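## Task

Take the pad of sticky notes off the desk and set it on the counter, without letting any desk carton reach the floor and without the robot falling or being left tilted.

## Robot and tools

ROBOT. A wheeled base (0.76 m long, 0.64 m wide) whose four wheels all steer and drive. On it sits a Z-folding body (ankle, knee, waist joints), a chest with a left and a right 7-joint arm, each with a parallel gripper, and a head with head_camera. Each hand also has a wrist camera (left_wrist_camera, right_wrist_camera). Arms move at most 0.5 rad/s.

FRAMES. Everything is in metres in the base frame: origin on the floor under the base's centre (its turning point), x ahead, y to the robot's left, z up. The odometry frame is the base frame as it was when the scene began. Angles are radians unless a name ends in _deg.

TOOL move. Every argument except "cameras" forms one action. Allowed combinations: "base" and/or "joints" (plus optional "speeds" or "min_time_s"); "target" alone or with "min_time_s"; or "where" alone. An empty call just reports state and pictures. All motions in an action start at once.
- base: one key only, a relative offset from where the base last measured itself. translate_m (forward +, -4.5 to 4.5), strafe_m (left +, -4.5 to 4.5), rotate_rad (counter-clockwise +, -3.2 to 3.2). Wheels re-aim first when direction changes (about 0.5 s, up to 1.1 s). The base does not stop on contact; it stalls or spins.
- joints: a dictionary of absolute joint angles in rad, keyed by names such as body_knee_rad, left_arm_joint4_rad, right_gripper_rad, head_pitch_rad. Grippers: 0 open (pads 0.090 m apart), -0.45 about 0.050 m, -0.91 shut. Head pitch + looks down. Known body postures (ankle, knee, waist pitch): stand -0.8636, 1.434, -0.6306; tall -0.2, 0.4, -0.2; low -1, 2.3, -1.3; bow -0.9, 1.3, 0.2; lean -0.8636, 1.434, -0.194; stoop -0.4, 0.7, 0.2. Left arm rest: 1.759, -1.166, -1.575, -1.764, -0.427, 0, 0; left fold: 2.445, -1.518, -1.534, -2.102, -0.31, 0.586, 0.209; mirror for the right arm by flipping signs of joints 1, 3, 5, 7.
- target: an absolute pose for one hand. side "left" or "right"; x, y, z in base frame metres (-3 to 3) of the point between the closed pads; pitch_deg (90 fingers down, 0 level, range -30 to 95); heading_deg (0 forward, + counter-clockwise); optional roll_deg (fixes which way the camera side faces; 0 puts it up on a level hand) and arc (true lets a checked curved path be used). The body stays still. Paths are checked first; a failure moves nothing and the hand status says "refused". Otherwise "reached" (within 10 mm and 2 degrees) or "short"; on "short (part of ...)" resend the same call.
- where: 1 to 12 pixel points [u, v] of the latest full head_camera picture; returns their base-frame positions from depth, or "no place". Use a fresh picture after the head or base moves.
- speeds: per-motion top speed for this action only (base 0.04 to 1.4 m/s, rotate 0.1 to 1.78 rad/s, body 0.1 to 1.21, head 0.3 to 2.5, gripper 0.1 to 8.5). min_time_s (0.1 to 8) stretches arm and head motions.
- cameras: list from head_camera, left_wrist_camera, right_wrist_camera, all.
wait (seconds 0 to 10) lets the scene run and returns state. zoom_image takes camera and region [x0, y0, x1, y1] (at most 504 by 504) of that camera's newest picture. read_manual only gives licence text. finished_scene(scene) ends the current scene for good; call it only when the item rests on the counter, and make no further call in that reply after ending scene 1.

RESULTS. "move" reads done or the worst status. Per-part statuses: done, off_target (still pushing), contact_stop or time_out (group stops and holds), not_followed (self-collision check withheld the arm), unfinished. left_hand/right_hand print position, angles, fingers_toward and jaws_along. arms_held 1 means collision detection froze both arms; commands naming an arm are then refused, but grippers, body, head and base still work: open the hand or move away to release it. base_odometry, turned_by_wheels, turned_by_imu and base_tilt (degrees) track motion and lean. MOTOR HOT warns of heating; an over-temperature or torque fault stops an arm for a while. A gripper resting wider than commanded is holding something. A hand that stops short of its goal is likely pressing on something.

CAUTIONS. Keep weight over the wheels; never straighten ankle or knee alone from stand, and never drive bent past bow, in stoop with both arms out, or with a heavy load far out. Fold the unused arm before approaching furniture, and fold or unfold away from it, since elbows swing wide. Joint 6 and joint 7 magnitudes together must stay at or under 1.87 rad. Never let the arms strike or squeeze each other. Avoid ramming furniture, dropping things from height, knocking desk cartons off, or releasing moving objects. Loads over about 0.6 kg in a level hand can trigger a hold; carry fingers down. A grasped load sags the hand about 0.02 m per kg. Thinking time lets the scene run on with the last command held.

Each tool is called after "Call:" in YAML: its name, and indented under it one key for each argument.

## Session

Call:
move:
  joints: {"head_yaw_rad": 1.0}
  speeds: {"head_yaw_rad":2.5}
  cameras: ["head_camera"]

Call:
move:
  joints: {"head_yaw_rad": -1.3}
  speeds: {"head_yaw_rad":2.5}
  cameras: ["head_camera"]

Scene clock: 0.93 s.
Joint torques (N m): left_arm=[-16.8 10.94 -6.05 -13.96 0.07 -2.54 0.12] | right_arm=[14.63 8.28 5.89 -14.11 0.09 -2.29 0.03]
move: done
base_odometry: x=+0.000 y=+0.000 heading=+0.000
turned_by_wheels: +0.000
turned_by_imu: +0.000
base_tilt: forward=+0.1 right=+0.8
base_status: not commanded
joint_positions: body_ankle_rad=-0.864 body_knee_rad=+1.434 body_waist_pitch_rad=-0.631 body_waist_roll_rad=+0.000 body_waist_yaw_rad=+0.000 left_arm_joint1_rad=+1.737 left_arm_joint2_rad=-1.164 left_arm_joint3_rad=-1.607 left_arm_joint4_rad=-1.798 left_arm_joint5_rad=-0.436 left_arm_joint6_rad=-0.012 left_arm_joint7_rad=-0.008 left_gripper_rad=+0.000 right_arm_joint1_rad=-1.779 right_arm_joint2_rad=-1.191 right_arm_joint3_rad=+1.554 right_arm_joint4_rad=-1.726 right_arm_joint5_rad=+0.418 right_arm_joint6_rad=+0.064 right_arm_joint7_rad=+0.013 right_gripper_rad=+0.000 head_yaw_rad=+1.000 head_roll_rad=+0.000 head_pitch_rad=+0.000
joint_status: all done
arms_held: 0
arms_held_load: -
chest: x=+0.0060 y=+0.0000 z=+1.1944 quat_wxyz=(+1.000, +0.000, -0.030, +0.000) (m; base frame)
head_camera_pose: x=+0.0016 y=+0.0989 z=+1.5599 quat_wxyz=(+0.542, -0.792, +0.203, -0.194) (m; base frame)
left_hand: x=+0.6065 y=+0.3274 z=+0.9894 quat_wxyz=(+0.033, +0.660, -0.014, +0.750) pitch_deg=-7.4 heading_deg=-3.8 roll_deg=+178.7 fingers_toward=(+0.99, -0.06, +0.13) jaws_along=(-0.07, -1.00, +0.02) (m; base frame)
right_hand: x=+0.5958 y=-0.3072 z=+0.8862 quat_wxyz=(+0.046, -0.732, -0.015, -0.679) pitch_deg=+4.2 heading_deg=+5.0 roll_deg=+182.7 fingers_toward=(+0.99, +0.09, -0.07) jaws_along=(+0.08, -1.00, -0.05) (m; base frame)
pictures: head_camera
camera_calibration:
head_camera: T_world_to_cam=[[0.842281, -0.53201, 0.0867644, -0.0840658], [-0.112388, -0.330747, -0.937003, 1.49449], [0.527192, 0.779469, -0.338374, 0.449884], [0, 0, 0, 1]] pos_world=[0.00159487, 0.0989048, 1.55987]

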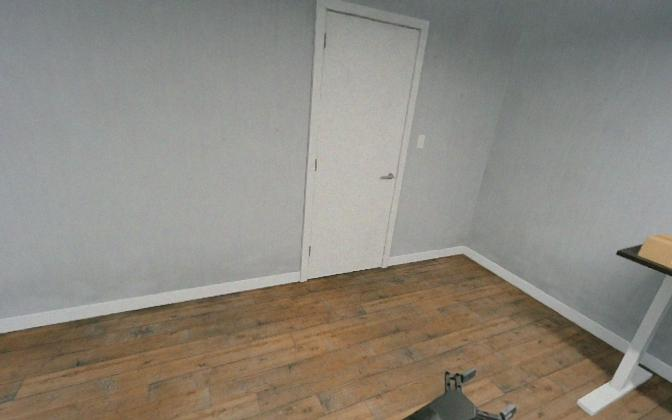

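Scene clock: 2.40 s.
Joint torques (N m): left_arm=[-17.27 10.59 -5.93 -13.98 0.04 -2.52 0.08] | right_arm=[14.33 7.71 5.86 -14.05 0.01 -2.39 0.06]
move: done
base_odometry: x=+0.000 y=+0.000 heading=+0.000
turned_by_wheels: +0.000
turned_by_imu: +0.000
base_tilt: forward=+0.1 right=+0.9
base_status: not commanded
joint_positions: body_ankle_rad=-0.864 body_knee_rad=+1.434 body_waist_pitch_rad=-0.631 body_waist_roll_rad=+0.000 body_waist_yaw_rad=+0.000 left_arm_joint1_rad=+1.737 left_arm_joint2_rad=-1.164 left_arm_joint3_rad=-1.607 left_arm_joint4_rad=-1.798 left_arm_joint5_rad=-0.436 left_arm_joint6_rad=-0.012 left_arm_joint7_rad=-0.008 left_gripper_rad=+0.000 right_arm_joint1_rad=-1.779 right_arm_joint2_rad=-1.191 right_arm_joint3_rad=+1.554 right_arm_joint4_rad=-1.726 right_arm_joint5_rad=+0.418 right_arm_joint6_rad=+0.064 right_arm_joint7_rad=+0.013 right_gripper_rad=+0.000 head_yaw_rad=-1.300 head_roll_rad=+0.000 head_pitch_rad=+0.000
joint_status: all done
arms_held: 0
arms_held_load: -
chest: x=+0.0060 y=+0.0000 z=+1.1944 quat_wxyz=(+1.000, +0.000, -0.030, +0.000) (m; base frame)
head_camera_pose: x=+0.0243 y=-0.0888 z=+1.5613 quat_wxyz=(+0.088, -0.108, +0.816, -0.561) (m; base frame)
left_hand: x=+0.6065 y=+0.3274 z=+0.9894 quat_wxyz=(+0.033, +0.660, -0.014, +0.750) pitch_deg=-7.4 heading_deg=-3.8 roll_deg=+178.7 fingers_toward=(+0.99, -0.06, +0.13) jaws_along=(-0.07, -1.00, +0.02) (m; base frame)
right_hand: x=+0.5958 y=-0.3072 z=+0.8862 quat_wxyz=(+0.046, -0.732, -0.015, -0.679) pitch_deg=+4.2 heading_deg=+5.0 roll_deg=+182.7 fingers_toward=(+0.99, +0.09, -0.07) jaws_along=(+0.08, -1.00, -0.05) (m; base frame)
pictures: head_camera
camera_calibration:
head_camera: T_world_to_cam=[[-0.960904, -0.275979, -0.0223249, 0.0336617], [-0.0777173, 0.346226, -0.934926, 1.49228], [0.265749, -0.89664, -0.354139, 0.466863], [0, 0, 0, 1]] pos_world=[0.0242531, -0.0887684, 1.56126]

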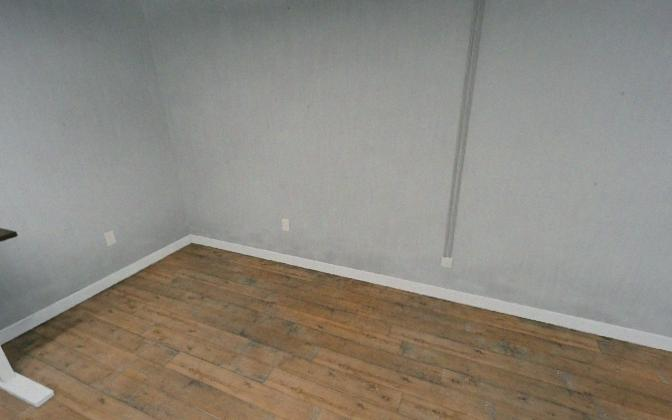

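Call:
move:
  joints: {"head_yaw_rad":0,"head_pitch_rad":0,"body_ankle_rad":-0.2,"body_knee_rad":0.4,"body_waist_pitch_rad":-0.2,"left_arm_joint1_rad":2.445,"left_arm_joint2_rad":-1.518,"left_arm_joint3_rad":-1.534,"left_arm_joint4_rad":-2.102,"left_arm_joint5_rad":-0.31,"left_arm_joint6_rad":0.586,"left_arm_joint7_rad":0.209}
  speeds: {"body_knee_rad":0.5}
  cameras: ["head_camera"]

Call:
zoom_image:
  camera: "head_camera"
  region: [90, 100, 590, 320]

Scene clock: 7.03 s.
Joint torques (N m): left_arm=[5.07 -0.5 0.15 -13.83 0.45 -1.02 0.27] | right_arm=[13.16 7.37 5.85 -14.02 0.2 -2.45 0.06]
move: done
base_odometry: x=+0.000 y=+0.000 heading=+0.000
turned_by_wheels: +0.000
turned_by_imu: -0.001
base_tilt: forward=+0.2 right=+0.8
base_status: not commanded
joint_positions: body_ankle_rad=-0.200 body_knee_rad=+0.400 body_waist_pitch_rad=-0.200 body_waist_roll_rad=+0.000 body_waist_yaw_rad=+0.000 left_arm_joint1_rad=+2.443 left_arm_joint2_rad=-1.515 left_arm_joint3_rad=-1.535 left_arm_joint4_rad=-2.101 left_arm_joint5_rad=-0.311 left_arm_joint6_rad=+0.584 left_arm_joint7_rad=+0.207 left_gripper_rad=+0.000 right_arm_joint1_rad=-1.779 right_arm_joint2_rad=-1.191 right_arm_joint3_rad=+1.554 right_arm_joint4_rad=-1.726 right_arm_joint5_rad=+0.418 right_arm_joint6_rad=+0.064 right_arm_joint7_rad=+0.013 right_gripper_rad=+0.000 head_yaw_rad=+0.000 head_roll_rad=+0.000 head_pitch_rad=+0.000
joint_status: all done
arms_held: 0
arms_held_load: -
chest: x=+0.1059 y=+0.0000 z=+1.3667 quat_wxyz=(+1.000, +0.000, +0.000, +0.000) (m; base frame)
head_camera_pose: x=+0.1927 y=+0.0277 z=+1.7318 quat_wxyz=(+0.388, -0.595, +0.575, -0.406) (m; base frame)
left_hand: x=+0.3597 y=+0.2407 z=+0.8007 quat_wxyz=(+0.030, +0.949, +0.095, +0.300) pitch_deg=+54.9 heading_deg=+0.0 roll_deg=+168.6 fingers_toward=(+0.58, +0.00, -0.82) jaws_along=(+0.16, -0.98, +0.11) (m; base frame)
right_hand: x=+0.6761 y=-0.3072 z=+1.0236 quat_wxyz=(+0.046, -0.752, -0.014, -0.657) pitch_deg=+7.6 heading_deg=+5.1 roll_deg=+183.0 fingers_toward=(+0.99, +0.09, -0.13) jaws_along=(+0.08, -1.00, -0.05) (m; base frame)
pictures: head_camera
camera_calibration:
head_camera: T_world_to_cam=[[0.0091405, -0.999315, 0.0358668, -0.0362507], [-0.369299, -0.0367061, -0.928585, 1.68034], [0.929266, -0.00475784, -0.369382, 0.460815], [0, 0, 0, 1]] pos_world=[0.19266, 0.0276453, 1.73186]

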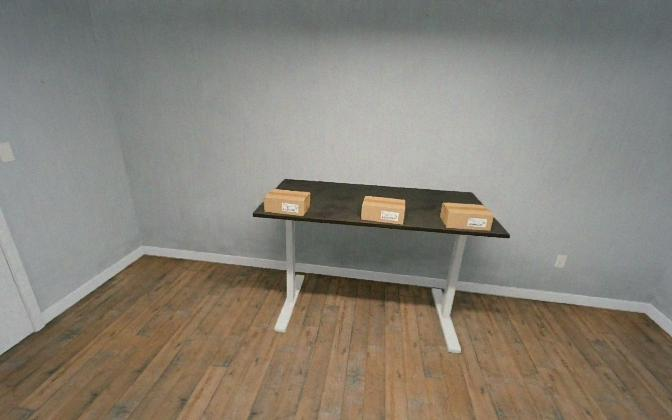

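Scaled by 1.008.

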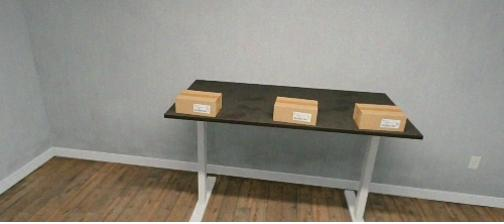

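Call:
move:
  where:
    - [258,215]
    - [504,236]
    - [362,201]
    - [404,204]
    - [380,200]
    - [445,208]
    - [490,211]
    - [335,221]

Scene clock: 7.60 s.
Joint torques (N m): left_arm=[4.83 -0.59 0.07 -13.75 0.53 -1.08 0.2] | right_arm=[13.34 7.84 5.73 -13.88 0.25 -2.43 0.11]
base_odometry: x=+0.000 y=+0.000 heading=+0.000
turned_by_wheels: +0.000
turned_by_imu: +0.000
base_tilt: forward=+0.2 right=+0.8
where, head_camera: pixel (258, 215): x +1.983, y +0.485, z +0.966; pixel (504, 236): x +1.833, y -0.936, z +0.957; pixel (362, 201): x +2.025, y -0.140, z +1.065; pixel (404, 204): x +2.008, y -0.392, z +1.062; pixel (380, 200): x +2.055, y -0.253, z +1.065; pixel (445, 208): x +1.974, y -0.629, z +1.059; pixel (490, 211): x +2.582, y -1.215, z +0.818; pixel (335, 221): x +1.937, y +0.019, z +0.965. By the robot's depth camera.
base_status: not commanded
joint_positions: body_ankle_rad=-0.200 body_knee_rad=+0.400 body_waist_pitch_rad=-0.200 body_waist_roll_rad=+0.000 body_waist_yaw_rad=+0.000 left_arm_joint1_rad=+2.443 left_arm_joint2_rad=-1.515 left_arm_joint3_rad=-1.535 left_arm_joint4_rad=-2.101 left_arm_joint5_rad=-0.311 left_arm_joint6_rad=+0.584 left_arm_joint7_rad=+0.207 left_gripper_rad=+0.000 right_arm_joint1_rad=-1.779 right_arm_joint2_rad=-1.191 right_arm_joint3_rad=+1.554 right_arm_joint4_rad=-1.726 right_arm_joint5_rad=+0.418 right_arm_joint6_rad=+0.064 right_arm_joint7_rad=+0.013 right_gripper_rad=+0.000 head_yaw_rad=+0.000 head_roll_rad=+0.000 head_pitch_rad=+0.000
joint_status: all done
arms_held: 0
arms_held_load: -
chest: x=+0.1059 y=+0.0000 z=+1.3667 quat_wxyz=(+1.000, +0.000, +0.000, +0.000) (m; base frame)
head_camera_pose: x=+0.1927 y=+0.0277 z=+1.7318 quat_wxyz=(+0.388, -0.595, +0.575, -0.406) (m; base frame)
left_hand: x=+0.3597 y=+0.2407 z=+0.8007 quat_wxyz=(+0.030, +0.949, +0.095, +0.300) pitch_deg=+54.9 heading_deg=+0.0 roll_deg=+168.6 fingers_toward=(+0.58, +0.00, -0.82) jaws_along=(+0.16, -0.98, +0.11) (m; base frame)
right_hand: x=+0.6761 y=-0.3072 z=+1.0236 quat_wxyz=(+0.046, -0.752, -0.014, -0.657) pitch_deg=+7.6 heading_deg=+5.1 roll_deg=+183.0 fingers_toward=(+0.99, +0.09, -0.13) jaws_along=(+0.08, -1.00, -0.05) (m; base frame)
pictures: none

Call:
move:
  base: {"rotate_rad":-0.105}
  joints: {"body_ankle_rad":-0.3,"body_knee_rad":0.55,"body_waist_pitch_rad":0.05,"head_pitch_rad":0.3}

Call:
move:
  target: {"side":"right","x":0.65,"y":-0.27,"z":1.25,"pitch_deg":62,"heading_deg":0,"arc":true}

Call:
move:
  base: {"translate_m":1.25}
  cameras: ["head_camera","right_wrist_camera"]

Scene clock: 11.20 s.
Joint torques (N m): left_arm=[12.19 -0.79 0.2 -10.92 0.44 -0.49 0.27] | right_arm=[5.05 6.81 4.97 -12.77 0.15 -2.17 0.08]
move: done
base_odometry: x=+0.000 y=+0.000 heading=-0.105
turned_by_wheels: -0.105
turned_by_imu: -0.105
base_tilt: forward=+0.2 right=+0.8
base_status: done
joint_positions: body_ankle_rad=-0.300 body_knee_rad=+0.550 body_waist_pitch_rad=+0.050 body_waist_roll_rad=+0.000 body_waist_yaw_rad=+0.000 left_arm_joint1_rad=+2.444 left_arm_joint2_rad=-1.515 left_arm_joint3_rad=-1.534 left_arm_joint4_rad=-2.101 left_arm_joint5_rad=-0.311 left_arm_joint6_rad=+0.585 left_arm_joint7_rad=+0.208 left_gripper_rad=+0.000 right_arm_joint1_rad=-1.780 right_arm_joint2_rad=-1.191 right_arm_joint3_rad=+1.555 right_arm_joint4_rad=-1.726 right_arm_joint5_rad=+0.418 right_arm_joint6_rad=+0.064 right_arm_joint7_rad=+0.013 right_gripper_rad=+0.000 head_yaw_rad=+0.000 head_roll_rad=+0.000 head_pitch_rad=+0.300
joint_status: all done
arms_held: 0
arms_held_load: -
chest: x=+0.2249 y=+0.0000 z=+1.3332 quat_wxyz=(+0.989, +0.000, +0.149, +0.000) (m; base frame)
head_camera_pose: x=+0.4321 y=+0.0276 z=+1.6163 quat_wxyz=(+0.201, -0.688, +0.664, -0.212) (m; base frame)
left_hand: x=+0.2993 y=+0.2403 z=+0.7174 quat_wxyz=(+0.016, +0.983, +0.098, +0.154) pitch_deg=+72.1 heading_deg=-0.1 roll_deg=+168.4 fingers_toward=(+0.31, +0.00, -0.95) jaws_along=(+0.19, -0.98, +0.06) (m; base frame)
right_hand: x=+0.6681 y=-0.3074 z=+0.8367 quat_wxyz=(+0.048, -0.842, -0.007, -0.537) pitch_deg=+24.8 heading_deg=+5.5 roll_deg=+184.6 fingers_toward=(+0.90, +0.09, -0.42) jaws_along=(+0.06, -1.00, -0.07) (m; base frame)
pictures: none

Scene clock: 16.37 s.
Joint torques (N m): left_arm=[11.94 -0.26 0.11 -10.81 0.38 -0.46 0.28] | right_arm=[14.5 7.95 7.49 11.4 -1.11 0.49 0.18]
move: done
base_odometry: x=+0.000 y=+0.000 heading=-0.105
turned_by_wheels: +0.000
turned_by_imu: -0.001
base_tilt: forward=+0.1 right=+0.9
base_status: not commanded
joint_positions: body_ankle_rad=-0.300 body_knee_rad=+0.550 body_waist_pitch_rad=+0.050 body_waist_roll_rad=+0.000 body_waist_yaw_rad=+0.000 left_arm_joint1_rad=+2.444 left_arm_joint2_rad=-1.516 left_arm_joint3_rad=-1.534 left_arm_joint4_rad=-2.101 left_arm_joint5_rad=-0.311 left_arm_joint6_rad=+0.585 left_arm_joint7_rad=+0.208 left_gripper_rad=+0.000 right_arm_joint1_rad=-1.220 right_arm_joint2_rad=+0.971 right_arm_joint3_rad=+1.810 right_arm_joint4_rad=-2.070 right_arm_joint5_rad=-0.019 right_arm_joint6_rad=-0.714 right_arm_joint7_rad=+0.623 right_gripper_rad=+0.000 head_yaw_rad=+0.000 head_roll_rad=+0.000 head_pitch_rad=+0.300
joint_status: not commanded
arms_held: 0
arms_held_load: -
chest: x=+0.2249 y=+0.0000 z=+1.3332 quat_wxyz=(+0.989, +0.000, +0.149, +0.000) (m; base frame)
head_camera_pose: x=+0.4321 y=+0.0276 z=+1.6163 quat_wxyz=(+0.201, -0.688, +0.664, -0.212) (m; base frame)
left_hand: x=+0.2992 y=+0.2402 z=+0.7174 quat_wxyz=(+0.016, +0.983, +0.099, +0.154) pitch_deg=+72.1 heading_deg=-0.1 roll_deg=+168.4 fingers_toward=(+0.31, +0.00, -0.95) jaws_along=(+0.19, -0.98, +0.06) (m; base frame)
right_hand: x=+0.6499 y=-0.2693 z=+1.2488 quat_wxyz=(-0.241, -0.001, -0.971, -0.002) pitch_deg=+62.1 heading_deg=+0.5 roll_deg=+0.6 fingers_toward=(+0.47, +0.00, -0.88) jaws_along=(+0.00, +1.00, +0.00) (m; base frame)
right_hand_status: reached (checked arc, turning the hand the other way up, to end with the hand's camera side up, planned for 4.7 s): 1 mm and 0.3 deg off.
pictures: none

Scene clock: 21.57 s.
Joint torques (N m): left_arm=[11.96 -0.14 0.22 -10.29 0.49 -0.59 0.27] | right_arm=[14.51 8.65 7.29 11.49 -0.76 0.49 0.06]
move: done
base_odometry: x=+1.244 y=-0.126 heading=-0.102
turned_by_wheels: +0.003
turned_by_imu: +0.000
base_tilt: forward=+0.2 right=+0.8
base_status: done
joint_positions: body_ankle_rad=-0.300 body_knee_rad=+0.550 body_waist_pitch_rad=+0.050 body_waist_roll_rad=+0.000 body_waist_yaw_rad=+0.000 left_arm_joint1_rad=+2.444 left_arm_joint2_rad=-1.516 left_arm_joint3_rad=-1.534 left_arm_joint4_rad=-2.102 left_arm_joint5_rad=-0.311 left_arm_joint6_rad=+0.585 left_arm_joint7_rad=+0.208 left_gripper_rad=+0.000 right_arm_joint1_rad=-1.219 right_arm_joint2_rad=+0.972 right_arm_joint3_rad=+1.810 right_arm_joint4_rad=-2.071 right_arm_joint5_rad=-0.020 right_arm_joint6_rad=-0.714 right_arm_joint7_rad=+0.624 right_gripper_rad=+0.000 head_yaw_rad=+0.000 head_roll_rad=+0.000 head_pitch_rad=+0.300
joint_status: not commanded
arms_held: 0
arms_held_load: -
chest: x=+0.2251 y=+0.0000 z=+1.3331 quat_wxyz=(+0.989, +0.000, +0.150, +0.000) (m; base frame)
head_camera_pose: x=+0.4323 y=+0.0276 z=+1.6162 quat_wxyz=(+0.201, -0.688, +0.664, -0.212) (m; base frame)
left_hand: x=+0.2997 y=+0.2402 z=+0.7176 quat_wxyz=(+0.016, +0.983, +0.099, +0.155) pitch_deg=+72.1 heading_deg=-0.1 roll_deg=+168.4 fingers_toward=(+0.31, +0.00, -0.95) jaws_along=(+0.19, -0.98, +0.06) (m; base frame)
right_hand: x=+0.6500 y=-0.2695 z=+1.2492 quat_wxyz=(-0.241, +0.000, -0.971, -0.002) pitch_deg=+62.1 heading_deg=+0.3 roll_deg=+0.4 fingers_toward=(+0.47, +0.00, -0.88) jaws_along=(+0.00, +1.00, +0.00) (m; base frame)
pictures: head_camera, right_wrist_camera
camera_calibration:
head_camera: T_world_to_cam=[[0.0277246, -0.999319, 0.0243697, -0.0237449], [-0.829422, -0.0366045, -0.557422, 1.26048], [0.557934, -0.00475844, -0.829872, 1.10011], [0, 0, 0, 1]] pos_world=[0.432342, 0.0276454, 1.61615]
right_wrist_camera: T_world_to_cam=[[0.0125878, -0.999778, 0.0169211, -0.303657], [-0.998286, -0.0115982, 0.0573591, 0.580565], [-0.0571501, -0.0176141, -0.99821, 1.41759], [0, 0, 0, 1]] pos_world=[0.664408, -0.271887, 1.38689]

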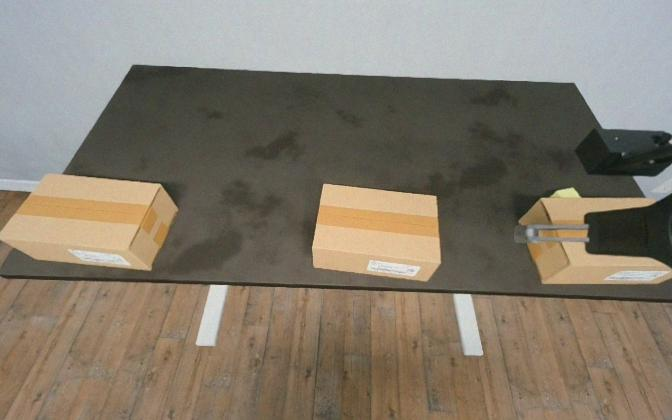

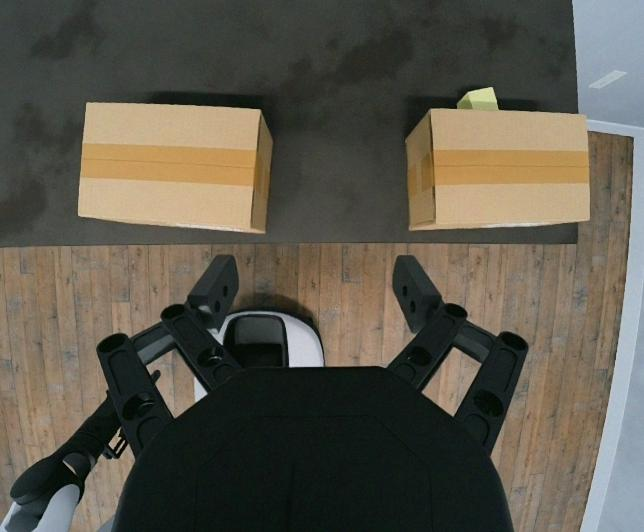

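Call:
move:
  base: {"strafe_m":-0.28}

Call:
move:
  base: {"translate_m":0.15}
  cameras: ["head_camera","right_wrist_camera"]

Call:
zoom_image:
  camera: "head_camera"
  region: [380, 160, 580, 360]

Call:
zoom_image:
  camera: "right_wrist_camera"
  region: [220, 80, 420, 280]

Scene clock: 28.70 s.
Joint torques (N m): left_arm=[11.74 1.54 0.24 -10.54 0.27 -0.59 0.18] | right_arm=[14.5 7.42 7.19 11.49 -0.63 0.57 -0.11]
move: done
base_odometry: x=+1.216 y=-0.405 heading=-0.103
turned_by_wheels: -0.002
turned_by_imu: +0.002
base_tilt: forward=+0.2 right=+0.9
base_status: done
joint_positions: body_ankle_rad=-0.300 body_knee_rad=+0.550 body_waist_pitch_rad=+0.050 body_waist_roll_rad=+0.000 body_waist_yaw_rad=+0.000 left_arm_joint1_rad=+2.444 left_arm_joint2_rad=-1.519 left_arm_joint3_rad=-1.534 left_arm_joint4_rad=-2.102 left_arm_joint5_rad=-0.311 left_arm_joint6_rad=+0.585 left_arm_joint7_rad=+0.208 left_gripper_rad=+0.000 right_arm_joint1_rad=-1.219 right_arm_joint2_rad=+0.973 right_arm_joint3_rad=+1.810 right_arm_joint4_rad=-2.071 right_arm_joint5_rad=-0.020 right_arm_joint6_rad=-0.715 right_arm_joint7_rad=+0.625 right_gripper_rad=+0.000 head_yaw_rad=+0.000 head_roll_rad=+0.000 head_pitch_rad=+0.300
joint_status: not commanded
arms_held: 0
arms_held_load: -
chest: x=+0.2251 y=+0.0000 z=+1.3331 quat_wxyz=(+0.989, +0.000, +0.150, +0.000) (m; base frame)
head_camera_pose: x=+0.4323 y=+0.0276 z=+1.6162 quat_wxyz=(+0.201, -0.688, +0.664, -0.212) (m; base frame)
left_hand: x=+0.2993 y=+0.2398 z=+0.7175 quat_wxyz=(+0.016, +0.983, +0.100, +0.154) pitch_deg=+72.2 heading_deg=-0.1 roll_deg=+168.3 fingers_toward=(+0.31, +0.00, -0.95) jaws_along=(+0.19, -0.98, +0.06) (m; base frame)
right_hand: x=+0.6500 y=-0.2699 z=+1.2493 quat_wxyz=(-0.241, +0.000, -0.970, +0.000) pitch_deg=+62.1 heading_deg=+0.1 roll_deg=+0.1 fingers_toward=(+0.47, +0.00, -0.88) jaws_along=(+0.00, +1.00, +0.00) (m; base frame)
pictures: none

Scene clock: 31.37 s.
Joint torques (N m): left_arm=[12.08 1.34 0.27 -10.31 0.38 -0.64 0.17] | right_arm=[14.65 8.41 7.3 11.62 -0.71 0.68 -0.18]
move: done
base_odometry: x=+1.365 y=-0.420 heading=-0.103
turned_by_wheels: +0.000
turned_by_imu: -0.004
base_tilt: forward=+0.2 right=+0.9
base_status: done
joint_positions: body_ankle_rad=-0.300 body_knee_rad=+0.550 body_waist_pitch_rad=+0.050 body_waist_roll_rad=+0.000 body_waist_yaw_rad=+0.000 left_arm_joint1_rad=+2.443 left_arm_joint2_rad=-1.519 left_arm_joint3_rad=-1.534 left_arm_joint4_rad=-2.102 left_arm_joint5_rad=-0.311 left_arm_joint6_rad=+0.585 left_arm_joint7_rad=+0.208 left_gripper_rad=+0.000 right_arm_joint1_rad=-1.219 right_arm_joint2_rad=+0.973 right_arm_joint3_rad=+1.810 right_arm_joint4_rad=-2.071 right_arm_joint5_rad=-0.020 right_arm_joint6_rad=-0.715 right_arm_joint7_rad=+0.625 right_gripper_rad=+0.000 head_yaw_rad=+0.000 head_roll_rad=+0.000 head_pitch_rad=+0.300
joint_status: not commanded
arms_held: 0
arms_held_load: -
chest: x=+0.2251 y=+0.0000 z=+1.3331 quat_wxyz=(+0.989, +0.000, +0.150, +0.000) (m; base frame)
head_camera_pose: x=+0.4324 y=+0.0276 z=+1.6161 quat_wxyz=(+0.201, -0.688, +0.664, -0.211) (m; base frame)
left_hand: x=+0.3003 y=+0.2398 z=+0.7177 quat_wxyz=(+0.016, +0.983, +0.100, +0.155) pitch_deg=+72.1 heading_deg=-0.1 roll_deg=+168.3 fingers_toward=(+0.31, +0.00, -0.95) jaws_along=(+0.19, -0.98, +0.06) (m; base frame)
right_hand: x=+0.6500 y=-0.2700 z=+1.2489 quat_wxyz=(-0.241, +0.000, -0.971, +0.000) pitch_deg=+62.1 heading_deg=+0.1 roll_deg=+0.1 fingers_toward=(+0.47, +0.00, -0.88) jaws_along=(+0.00, +1.00, +0.00) (m; base frame)
pictures: head_camera, right_wrist_camera
camera_calibration:
head_camera: T_world_to_cam=[[0.0276139, -0.999326, 0.0241737, -0.0233828], [-0.829472, -0.036403, -0.55736, 1.26048], [0.557865, -0.00466055, -0.829919, 1.10016], [0, 0, 0, 1]] pos_world=[0.432442, 0.0276456, 1.61615]
right_wrist_camera: T_world_to_cam=[[0.0121344, -0.999741, 0.0192453, -0.306755], [-0.998257, -0.0110003, 0.0579773, 0.580068], [-0.0577506, -0.0199152, -0.998132, 1.41697], [0, 0, 0, 1]] pos_world=[0.66461, -0.272075, 1.3866]

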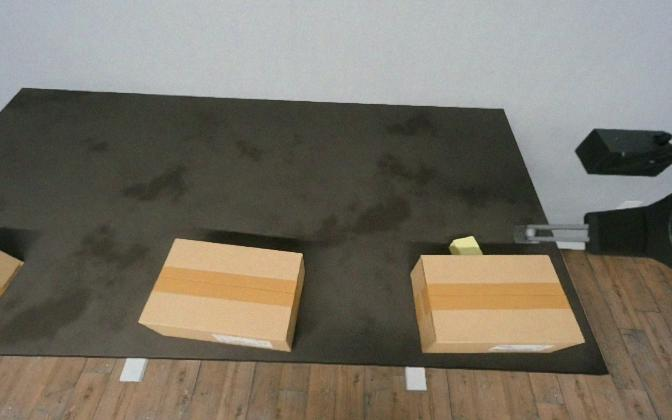

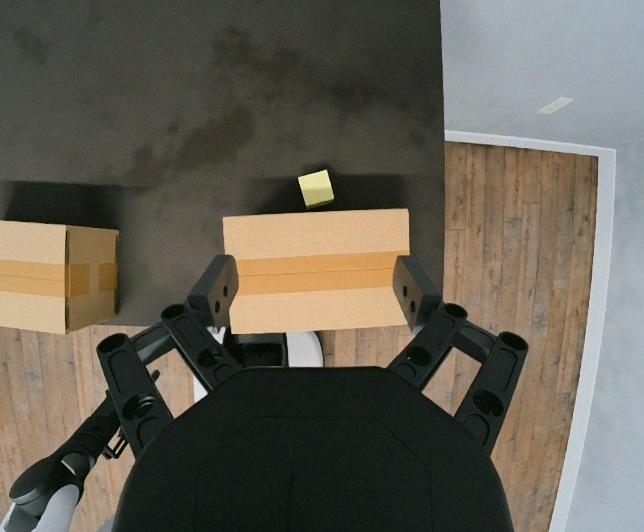

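Scaled by 2.520.

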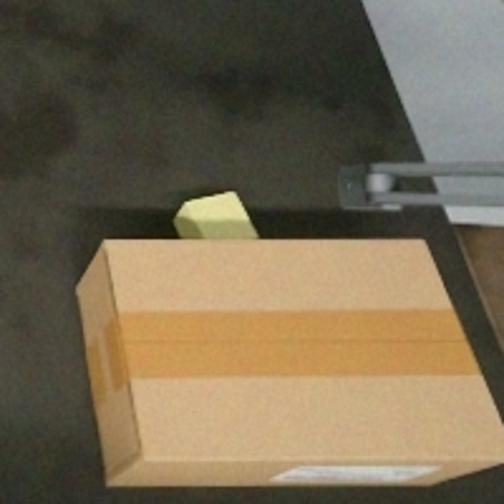

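Scaled by 2.520 from the camera's 644x532 image, which has a finer 1265x1045 frame.

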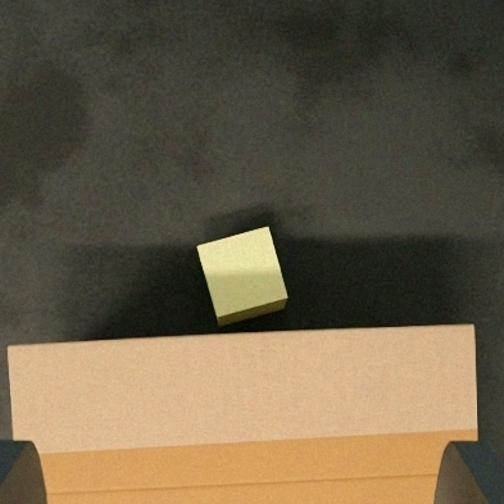

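Call:
move:
  where:
    - [453,248]
    - [472,238]
    - [465,245]
    - [470,246]
    - [478,251]
    - [430,257]
    - [540,257]
    - [475,257]
    - [440,245]

Scene clock: 31.83 s.
Joint torques (N m): left_arm=[12.43 1.17 0.3 -10.2 0.37 -0.57 0.16] | right_arm=[14.92 8.22 7.34 11.61 -0.73 0.68 -0.14]
base_odometry: x=+1.365 y=-0.420 heading=-0.103
turned_by_wheels: +0.000
turned_by_imu: +0.000
base_tilt: forward=+0.3 right=+0.9
where, head_camera: pixel (453, 248): x +0.771, y -0.243, z +0.974; pixel (472, 238): x +0.788, y -0.282, z +0.993; pixel (465, 245): x +0.770, y -0.263, z +0.993; pixel (470, 246): x +0.767, y -0.273, z +0.994; pixel (478, 251): x +0.756, y -0.288, z +0.994; pixel (430, 257): x +0.707, y -0.160, z +1.056; pixel (540, 257): x +0.716, y -0.377, z +1.054; pixel (475, 257): x +0.711, y -0.248, z +1.055; pixel (440, 245): x +0.787, y -0.221, z +0.957. By the robot's depth camera.
base_status: done
joint_positions: body_ankle_rad=-0.300 body_knee_rad=+0.550 body_waist_pitch_rad=+0.050 body_waist_roll_rad=+0.000 body_waist_yaw_rad=+0.000 left_arm_joint1_rad=+2.443 left_arm_joint2_rad=-1.519 left_arm_joint3_rad=-1.534 left_arm_joint4_rad=-2.102 left_arm_joint5_rad=-0.311 left_arm_joint6_rad=+0.585 left_arm_joint7_rad=+0.208 left_gripper_rad=+0.000 right_arm_joint1_rad=-1.219 right_arm_joint2_rad=+0.973 right_arm_joint3_rad=+1.810 right_arm_joint4_rad=-2.071 right_arm_joint5_rad=-0.020 right_arm_joint6_rad=-0.715 right_arm_joint7_rad=+0.625 right_gripper_rad=+0.000 head_yaw_rad=+0.000 head_roll_rad=+0.000 head_pitch_rad=+0.300
joint_status: not commanded
arms_held: 0
arms_held_load: -
chest: x=+0.2251 y=+0.0000 z=+1.3331 quat_wxyz=(+0.989, +0.000, +0.150, +0.000) (m; base frame)
head_camera_pose: x=+0.4324 y=+0.0276 z=+1.6161 quat_wxyz=(+0.201, -0.688, +0.664, -0.211) (m; base frame)
left_hand: x=+0.3003 y=+0.2398 z=+0.7177 quat_wxyz=(+0.016, +0.983, +0.100, +0.155) pitch_deg=+72.1 heading_deg=-0.1 roll_deg=+168.3 fingers_toward=(+0.31, +0.00, -0.95) jaws_along=(+0.19, -0.98, +0.06) (m; base frame)
right_hand: x=+0.6500 y=-0.2700 z=+1.2489 quat_wxyz=(-0.241, +0.000, -0.971, +0.000) pitch_deg=+62.1 heading_deg=+0.1 roll_deg=+0.1 fingers_toward=(+0.47, +0.00, -0.88) jaws_along=(+0.00, +1.00, +0.00) (m; base frame)
pictures: none

Call:
move:
  joints: {"right_gripper_rad":-0.12}

Call:
move:
  target: {"side":"right","x":0.764,"y":-0.267,"z":1.12,"pitch_deg":90,"heading_deg":15,"roll_deg":0,"arc":true}
  cameras: ["head_camera","right_wrist_camera"]

Call:
zoom_image:
  camera: "right_wrist_camera"
  region: [160, 120, 480, 400]

Scene clock: 34.77 s.
Joint torques (N m): left_arm=[12.43 1.36 0.15 -10.25 0.33 -0.54 0.21] | right_arm=[14.66 7.49 7.39 11.52 -0.69 0.7 -0.16]
move: done
base_odometry: x=+1.365 y=-0.420 heading=-0.103
turned_by_wheels: +0.000
turned_by_imu: +0.000
base_tilt: forward=+0.2 right=+0.9
base_status: not commanded
joint_positions: body_ankle_rad=-0.300 body_knee_rad=+0.550 body_waist_pitch_rad=+0.050 body_waist_roll_rad=+0.000 body_waist_yaw_rad=+0.000 left_arm_joint1_rad=+2.443 left_arm_joint2_rad=-1.519 left_arm_joint3_rad=-1.534 left_arm_joint4_rad=-2.102 left_arm_joint5_rad=-0.311 left_arm_joint6_rad=+0.585 left_arm_joint7_rad=+0.208 left_gripper_rad=+0.000 right_arm_joint1_rad=-1.219 right_arm_joint2_rad=+0.973 right_arm_joint3_rad=+1.810 right_arm_joint4_rad=-2.071 right_arm_joint5_rad=-0.020 right_arm_joint6_rad=-0.715 right_arm_joint7_rad=+0.625 right_gripper_rad=-0.120 head_yaw_rad=+0.000 head_roll_rad=+0.000 head_pitch_rad=+0.300
joint_status: all done
arms_held: 0
arms_held_load: -
chest: x=+0.2251 y=+0.0000 z=+1.3331 quat_wxyz=(+0.989, +0.000, +0.150, +0.000) (m; base frame)
head_camera_pose: x=+0.4324 y=+0.0276 z=+1.6161 quat_wxyz=(+0.201, -0.688, +0.664, -0.211) (m; base frame)
left_hand: x=+0.3003 y=+0.2398 z=+0.7177 quat_wxyz=(+0.016, +0.983, +0.100, +0.155) pitch_deg=+72.1 heading_deg=-0.1 roll_deg=+168.3 fingers_toward=(+0.31, +0.00, -0.95) jaws_along=(+0.19, -0.98, +0.06) (m; base frame)
right_hand: x=+0.6500 y=-0.2700 z=+1.2489 quat_wxyz=(-0.241, +0.000, -0.971, +0.000) pitch_deg=+62.1 heading_deg=+0.1 roll_deg=+0.1 fingers_toward=(+0.47, +0.00, -0.88) jaws_along=(+0.00, +1.00, +0.00) (m; base frame)
pictures: none

Scene clock: 35.07 s.
Joint torques (N m): left_arm=[12.37 1.38 0.3 -10.15 0.36 -0.62 0.11] | right_arm=[14.63 7.8 7.25 11.37 -0.69 0.74 -0.11]
move: refused
base_odometry: x=+1.365 y=-0.420 heading=-0.103
turned_by_wheels: +0.000
turned_by_imu: +0.000
base_tilt: forward=+0.3 right=+0.8
base_status: not commanded
joint_positions: body_ankle_rad=-0.300 body_knee_rad=+0.550 body_waist_pitch_rad=+0.050 body_waist_roll_rad=+0.000 body_waist_yaw_rad=+0.000 left_arm_joint1_rad=+2.443 left_arm_joint2_rad=-1.519 left_arm_joint3_rad=-1.534 left_arm_joint4_rad=-2.102 left_arm_joint5_rad=-0.311 left_arm_joint6_rad=+0.585 left_arm_joint7_rad=+0.208 left_gripper_rad=+0.000 right_arm_joint1_rad=-1.219 right_arm_joint2_rad=+0.973 right_arm_joint3_rad=+1.810 right_arm_joint4_rad=-2.071 right_arm_joint5_rad=-0.020 right_arm_joint6_rad=-0.715 right_arm_joint7_rad=+0.625 right_gripper_rad=-0.120 head_yaw_rad=+0.000 head_roll_rad=+0.000 head_pitch_rad=+0.300
joint_status: not commanded
arms_held: 0
arms_held_load: -
chest: x=+0.2251 y=+0.0000 z=+1.3331 quat_wxyz=(+0.989, +0.000, +0.150, +0.000) (m; base frame)
head_camera_pose: x=+0.4324 y=+0.0276 z=+1.6161 quat_wxyz=(+0.201, -0.688, +0.664, -0.211) (m; base frame)
left_hand: x=+0.3003 y=+0.2398 z=+0.7177 quat_wxyz=(+0.016, +0.983, +0.100, +0.155) pitch_deg=+72.1 heading_deg=-0.1 roll_deg=+168.3 fingers_toward=(+0.31, +0.00, -0.95) jaws_along=(+0.19, -0.98, +0.06) (m; base frame)
right_hand: x=+0.6500 y=-0.2700 z=+1.2489 quat_wxyz=(-0.241, +0.000, -0.971, +0.000) pitch_deg=+62.1 heading_deg=+0.1 roll_deg=+0.1 fingers_toward=(+0.47, +0.00, -0.88) jaws_along=(+0.00, +1.00, +0.00) (m; base frame)
right_hand_status: refused: the best posture that gets there brings the right wrist within 0.00 rad of the stop that joints 6 and 7 share (needs 0.10 rad clear). Nothing moved. A plan exists at "pitch_deg" 85 (an arc).
pictures: head_camera, right_wrist_camera
camera_calibration:
head_camera: T_world_to_cam=[[0.0276139, -0.999326, 0.0241737, -0.0233828], [-0.829472, -0.036403, -0.55736, 1.26048], [0.557865, -0.00466055, -0.829919, 1.10016], [0, 0, 0, 1]] pos_world=[0.432442, 0.0276456, 1.61615]
right_wrist_camera: T_world_to_cam=[[0.0121344, -0.999741, 0.0192453, -0.306755], [-0.998257, -0.0110003, 0.0579773, 0.580068], [-0.0577506, -0.0199152, -0.998132, 1.41697], [0, 0, 0, 1]] pos_world=[0.66461, -0.272075, 1.3866]

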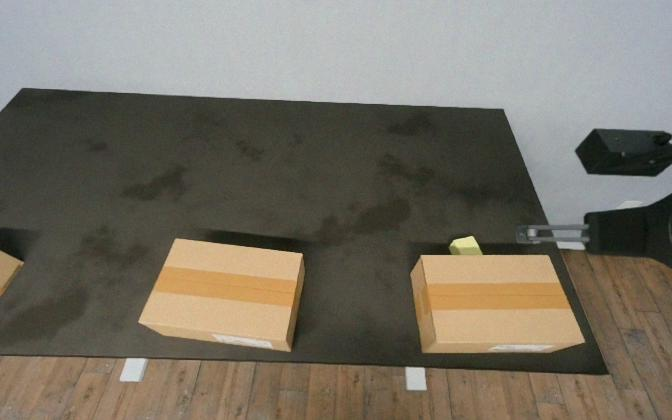

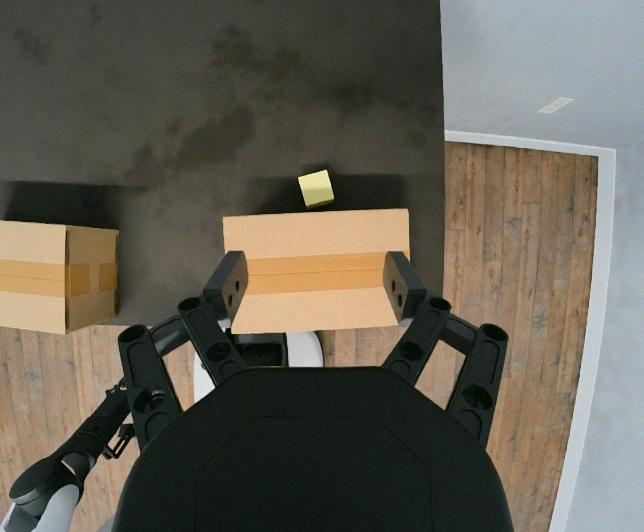

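Scaled by 1.575 from the camera's 644x532 image, which has a finer 1265x1045 frame.

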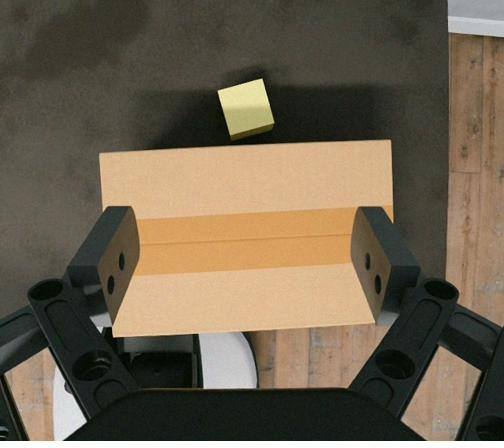

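Call:
move:
  target: {"side":"right","x":0.766,"y":-0.267,"z":1.12,"pitch_deg":85,"heading_deg":15,"arc":true}
  cameras: ["head_camera","right_wrist_camera"]

Call:
zoom_image:
  camera: "right_wrist_camera"
  region: [160, 120, 480, 400]

Scene clock: 39.77 s.
Joint torques (N m): left_arm=[12.11 1.65 0.1 -10.29 0.44 -0.6 0.18] | right_arm=[31.66 0.96 -3.78 12.18 -0.52 -0.24 -0.26]
move: done
base_odometry: x=+1.365 y=-0.420 heading=-0.103
turned_by_wheels: +0.000
turned_by_imu: -0.001
base_tilt: forward=+0.2 right=+0.9
base_status: not commanded
joint_positions: body_ankle_rad=-0.300 body_knee_rad=+0.550 body_waist_pitch_rad=+0.050 body_waist_roll_rad=+0.000 body_waist_yaw_rad=+0.000 left_arm_joint1_rad=+2.443 left_arm_joint2_rad=-1.519 left_arm_joint3_rad=-1.534 left_arm_joint4_rad=-2.102 left_arm_joint5_rad=-0.311 left_arm_joint6_rad=+0.585 left_arm_joint7_rad=+0.208 left_gripper_rad=+0.000 right_arm_joint1_rad=-2.100 right_arm_joint2_rad=+1.703 right_arm_joint3_rad=+1.269 right_arm_joint4_rad=-1.154 right_arm_joint5_rad=-0.549 right_arm_joint6_rad=-0.911 right_arm_joint7_rad=-0.812 right_gripper_rad=-0.120 head_yaw_rad=+0.000 head_roll_rad=+0.000 head_pitch_rad=+0.300
joint_status: not commanded
arms_held: 0
arms_held_load: -
chest: x=+0.2251 y=+0.0000 z=+1.3331 quat_wxyz=(+0.989, +0.000, +0.150, +0.000) (m; base frame)
head_camera_pose: x=+0.4324 y=+0.0276 z=+1.6161 quat_wxyz=(+0.201, -0.688, +0.664, -0.212) (m; base frame)
left_hand: x=+0.3002 y=+0.2398 z=+0.7177 quat_wxyz=(+0.016, +0.983, +0.100, +0.155) pitch_deg=+72.1 heading_deg=-0.1 roll_deg=+168.3 fingers_toward=(+0.31, +0.00, -0.95) jaws_along=(+0.19, -0.98, +0.06) (m; base frame)
right_hand: x=+0.7666 y=-0.2671 z=+1.1207 quat_wxyz=(-0.045, +0.130, -0.990, -0.006) pitch_deg=+84.8 heading_deg=+15.0 roll_deg=+0.0 fingers_toward=(+0.09, +0.02, -1.00) jaws_along=(-0.26, +0.97, +0.00) (m; base frame)
right_hand_status: reached (checked arc, to end with the hand's camera side forward, planned for 3.2 s): 1 mm and 0.2 deg off.
pictures: head_camera, right_wrist_camera
camera_calibration:
head_camera: T_world_to_cam=[[0.0276911, -0.999323, 0.0242341, -0.0235139], [-0.829346, -0.0365017, -0.557542, 1.26072], [0.558049, -0.00465952, -0.829795, 1.09988], [0, 0, 0, 1]] pos_world=[0.432442, 0.0276455, 1.61615]
right_wrist_camera: T_world_to_cam=[[0.276898, -0.960818, 0.0124914, -0.487798], [-0.865083, -0.243607, 0.438505, 0.113175], [-0.41828, -0.132227, -0.898642, 1.43065], [0, 0, 0, 1]] pos_world=[0.831391, -0.251944, 1.24211]

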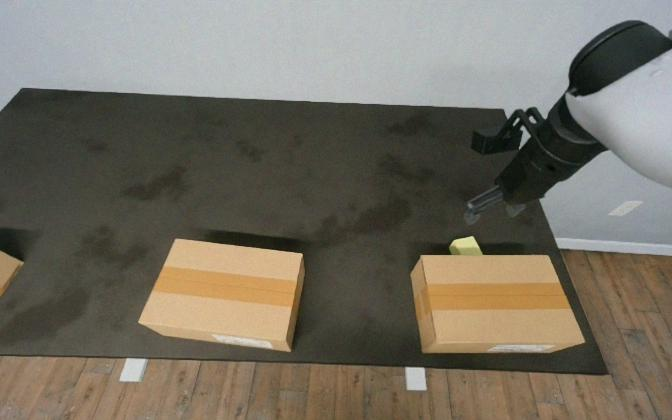

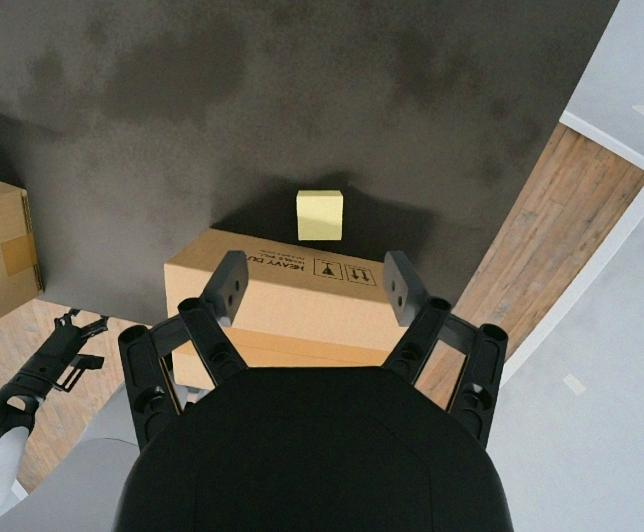

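Scaled by 1.575 from the camera's 644x532 image, which has a finer 1265x1045 frame.

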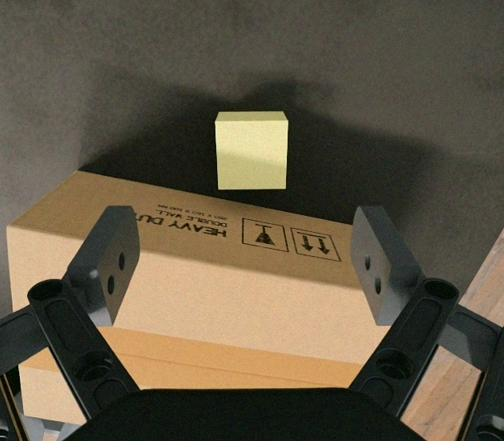

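Call:
move:
  target: {"side":"right","x":0.767,"y":-0.271,"z":0.985,"pitch_deg":86,"heading_deg":15}
  min_time_s: 2
  cameras: ["right_wrist_camera"]

Scene clock: 43.30 s.
Joint torques (N m): left_arm=[12.28 1.37 0.27 -10.34 0.49 -0.53 0.13] | right_arm=[33.66 -0.86 -3.37 10.77 0.31 0.22 0.22]
move: done
base_odometry: x=+1.365 y=-0.420 heading=-0.103
turned_by_wheels: +0.000
turned_by_imu: +0.000
base_tilt: forward=+0.2 right=+0.8
base_status: not commanded
joint_positions: body_ankle_rad=-0.300 body_knee_rad=+0.550 body_waist_pitch_rad=+0.050 body_waist_roll_rad=+0.000 body_waist_yaw_rad=+0.000 left_arm_joint1_rad=+2.443 left_arm_joint2_rad=-1.519 left_arm_joint3_rad=-1.534 left_arm_joint4_rad=-2.102 left_arm_joint5_rad=-0.311 left_arm_joint6_rad=+0.585 left_arm_joint7_rad=+0.208 left_gripper_rad=+0.000 right_arm_joint1_rad=-2.363 right_arm_joint2_rad=+1.701 right_arm_joint3_rad=+1.266 right_arm_joint4_rad=-1.145 right_arm_joint5_rad=-0.344 right_arm_joint6_rad=-0.734 right_arm_joint7_rad=-0.595 right_gripper_rad=-0.120 head_yaw_rad=+0.000 head_roll_rad=+0.000 head_pitch_rad=+0.300
joint_status: not commanded
arms_held: 0
arms_held_load: -
chest: x=+0.2251 y=+0.0000 z=+1.3331 quat_wxyz=(+0.989, +0.000, +0.150, +0.000) (m; base frame)
head_camera_pose: x=+0.4324 y=+0.0276 z=+1.6161 quat_wxyz=(+0.201, -0.688, +0.664, -0.212) (m; base frame)
left_hand: x=+0.3002 y=+0.2398 z=+0.7177 quat_wxyz=(+0.016, +0.983, +0.100, +0.155) pitch_deg=+72.1 heading_deg=-0.1 roll_deg=+168.3 fingers_toward=(+0.31, +0.00, -0.95) jaws_along=(+0.19, -0.98, +0.06) (m; base frame)
right_hand: x=+0.7669 y=-0.2707 z=+0.9858 quat_wxyz=(-0.035, +0.131, -0.991, -0.004) pitch_deg=+86.0 heading_deg=+15.1 roll_deg=+0.0 fingers_toward=(+0.07, +0.02, -1.00) jaws_along=(-0.26, +0.97, +0.00) (m; base frame)
right_hand_status: reached (straight line, to end with the hand's camera side forward, planned for 2.0 s): 1 mm and 0.1 deg off.
pictures: right_wrist_camera
camera_calibration:
right_wrist_camera: T_world_to_cam=[[0.279322, -0.960089, 0.0144215, -0.493269], [-0.855826, -0.242122, 0.457098, 0.146722], [-0.435363, -0.14002, -0.889299, 1.31092], [0, 0, 0, 1]] pos_world=[0.834074, -0.254504, 1.10584]

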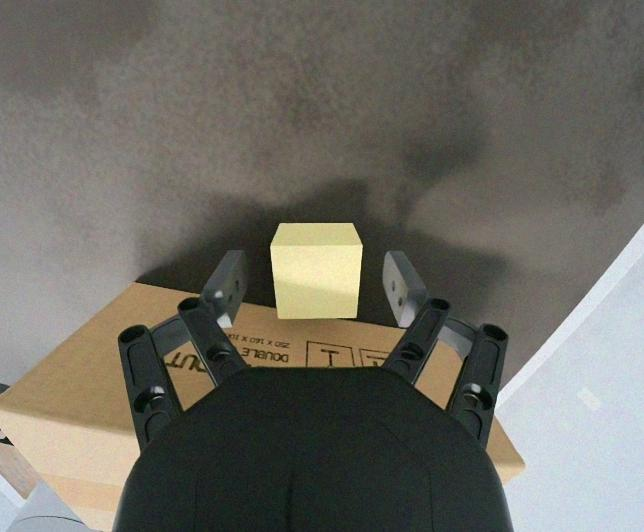

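Call:
move:
  joints: {"right_gripper_rad":-0.85}

Call:
move:
  target: {"side":"right","x":0.767,"y":-0.271,"z":1.13,"pitch_deg":85,"heading_deg":15}
  cameras: ["right_wrist_camera"]

Call:
move:
  base: {"translate_m":-0.9}

Call:
move:
  base: {"rotate_rad":3.14}
  joints: {"head_pitch_rad":-0.2}
  cameras: ["head_camera","right_wrist_camera"]

Scene clock: 45.67 s.
Joint torques (N m): left_arm=[12.34 1.94 0.1 -10.27 0.32 -0.53 0.13] | right_arm=[33.35 -0.74 -3.47 10.53 0.67 0.12 0.14]
move: off_target
base_odometry: x=+1.365 y=-0.420 heading=-0.103
turned_by_wheels: +0.000
turned_by_imu: +0.000
base_tilt: forward=+0.2 right=+0.8
base_status: not commanded
joint_positions: body_ankle_rad=-0.300 body_knee_rad=+0.550 body_waist_pitch_rad=+0.050 body_waist_roll_rad=+0.000 body_waist_yaw_rad=+0.000 left_arm_joint1_rad=+2.443 left_arm_joint2_rad=-1.519 left_arm_joint3_rad=-1.534 left_arm_joint4_rad=-2.102 left_arm_joint5_rad=-0.311 left_arm_joint6_rad=+0.585 left_arm_joint7_rad=+0.208 left_gripper_rad=+0.000 right_arm_joint1_rad=-2.363 right_arm_joint2_rad=+1.700 right_arm_joint3_rad=+1.266 right_arm_joint4_rad=-1.145 right_arm_joint5_rad=-0.344 right_arm_joint6_rad=-0.733 right_arm_joint7_rad=-0.595 right_gripper_rad=-0.489 head_yaw_rad=+0.000 head_roll_rad=+0.000 head_pitch_rad=+0.300
joint_status: right_gripper_rad off_target (ended at -0.489, target -0.850)
arms_held: 0
arms_held_load: -
chest: x=+0.2251 y=+0.0000 z=+1.3331 quat_wxyz=(+0.989, +0.000, +0.150, +0.000) (m; base frame)
head_camera_pose: x=+0.4324 y=+0.0276 z=+1.6161 quat_wxyz=(+0.201, -0.688, +0.664, -0.212) (m; base frame)
left_hand: x=+0.3002 y=+0.2398 z=+0.7177 quat_wxyz=(+0.016, +0.983, +0.100, +0.155) pitch_deg=+72.1 heading_deg=-0.1 roll_deg=+168.3 fingers_toward=(+0.31, +0.00, -0.95) jaws_along=(+0.19, -0.98, +0.06) (m; base frame)
right_hand: x=+0.7672 y=-0.2707 z=+0.9859 quat_wxyz=(-0.035, +0.131, -0.991, -0.004) pitch_deg=+86.0 heading_deg=+15.1 roll_deg=+0.0 fingers_toward=(+0.07, +0.02, -1.00) jaws_along=(-0.26, +0.97, +0.00) (m; base frame)
pictures: none

Scene clock: 45.97 s.
Joint torques (N m): left_arm=[11.97 1.02 0.26 -10.12 0.29 -0.56 0.19] | right_arm=[33.45 -1.12 -3.19 10.59 0.45 0.17 0.11]
move: refused
base_odometry: x=+1.365 y=-0.420 heading=-0.103
turned_by_wheels: +0.000
turned_by_imu: +0.000
base_tilt: forward=+0.2 right=+0.8
base_status: not commanded
joint_positions: body_ankle_rad=-0.300 body_knee_rad=+0.550 body_waist_pitch_rad=+0.050 body_waist_roll_rad=+0.000 body_waist_yaw_rad=+0.000 left_arm_joint1_rad=+2.443 left_arm_joint2_rad=-1.519 left_arm_joint3_rad=-1.534 left_arm_joint4_rad=-2.102 left_arm_joint5_rad=-0.311 left_arm_joint6_rad=+0.585 left_arm_joint7_rad=+0.208 left_gripper_rad=+0.000 right_arm_joint1_rad=-2.363 right_arm_joint2_rad=+1.700 right_arm_joint3_rad=+1.266 right_arm_joint4_rad=-1.145 right_arm_joint5_rad=-0.344 right_arm_joint6_rad=-0.733 right_arm_joint7_rad=-0.595 right_gripper_rad=-0.489 head_yaw_rad=+0.000 head_roll_rad=+0.000 head_pitch_rad=+0.300
joint_status: not commanded
arms_held: 0
arms_held_load: -
chest: x=+0.2251 y=+0.0000 z=+1.3331 quat_wxyz=(+0.989, +0.000, +0.150, +0.000) (m; base frame)
head_camera_pose: x=+0.4324 y=+0.0276 z=+1.6161 quat_wxyz=(+0.201, -0.688, +0.664, -0.212) (m; base frame)
left_hand: x=+0.3002 y=+0.2398 z=+0.7177 quat_wxyz=(+0.016, +0.983, +0.100, +0.155) pitch_deg=+72.1 heading_deg=-0.1 roll_deg=+168.3 fingers_toward=(+0.31, +0.00, -0.95) jaws_along=(+0.19, -0.98, +0.06) (m; base frame)
right_hand: x=+0.7672 y=-0.2707 z=+0.9859 quat_wxyz=(-0.035, +0.131, -0.991, -0.004) pitch_deg=+86.0 heading_deg=+15.1 roll_deg=+0.0 fingers_toward=(+0.07, +0.02, -1.00) jaws_along=(-0.26, +0.97, +0.00) (m; base frame)
right_hand_status: refused: the best posture that gets there brings the right wrist within 0.06 rad of the stop that joints 6 and 7 share (needs 0.10 rad clear). Nothing moved. A plan exists at "z" 1.09, or at "pitch_deg" 80, or with the body in stoop. Moving the body there carries either hand up to 15.4 cm downward and 5.6 cm backward.
pictures: right_wrist_camera
camera_calibration:
right_wrist_camera: T_world_to_cam=[[0.279396, -0.960065, 0.014565, -0.49354], [-0.856108, -0.242217, 0.456519, 0.147695], [-0.43476, -0.140019, -0.889594, 1.31092], [0, 0, 0, 1]] pos_world=[0.834271, -0.254503, 1.10595]

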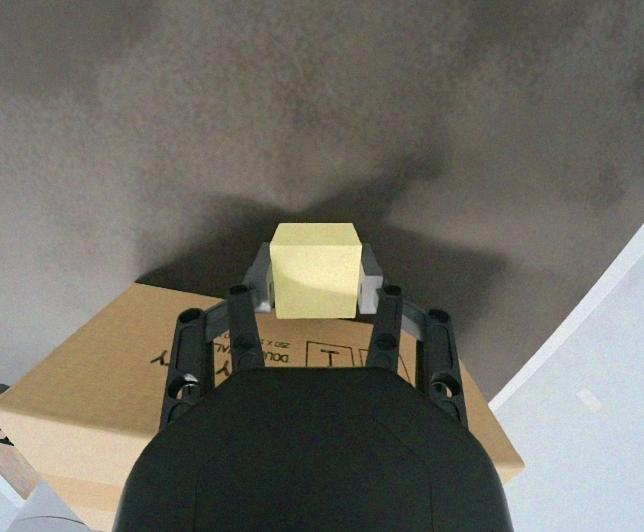

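not run: a stop came earlier in this reply.

not run: a stop came earlier in this reply.


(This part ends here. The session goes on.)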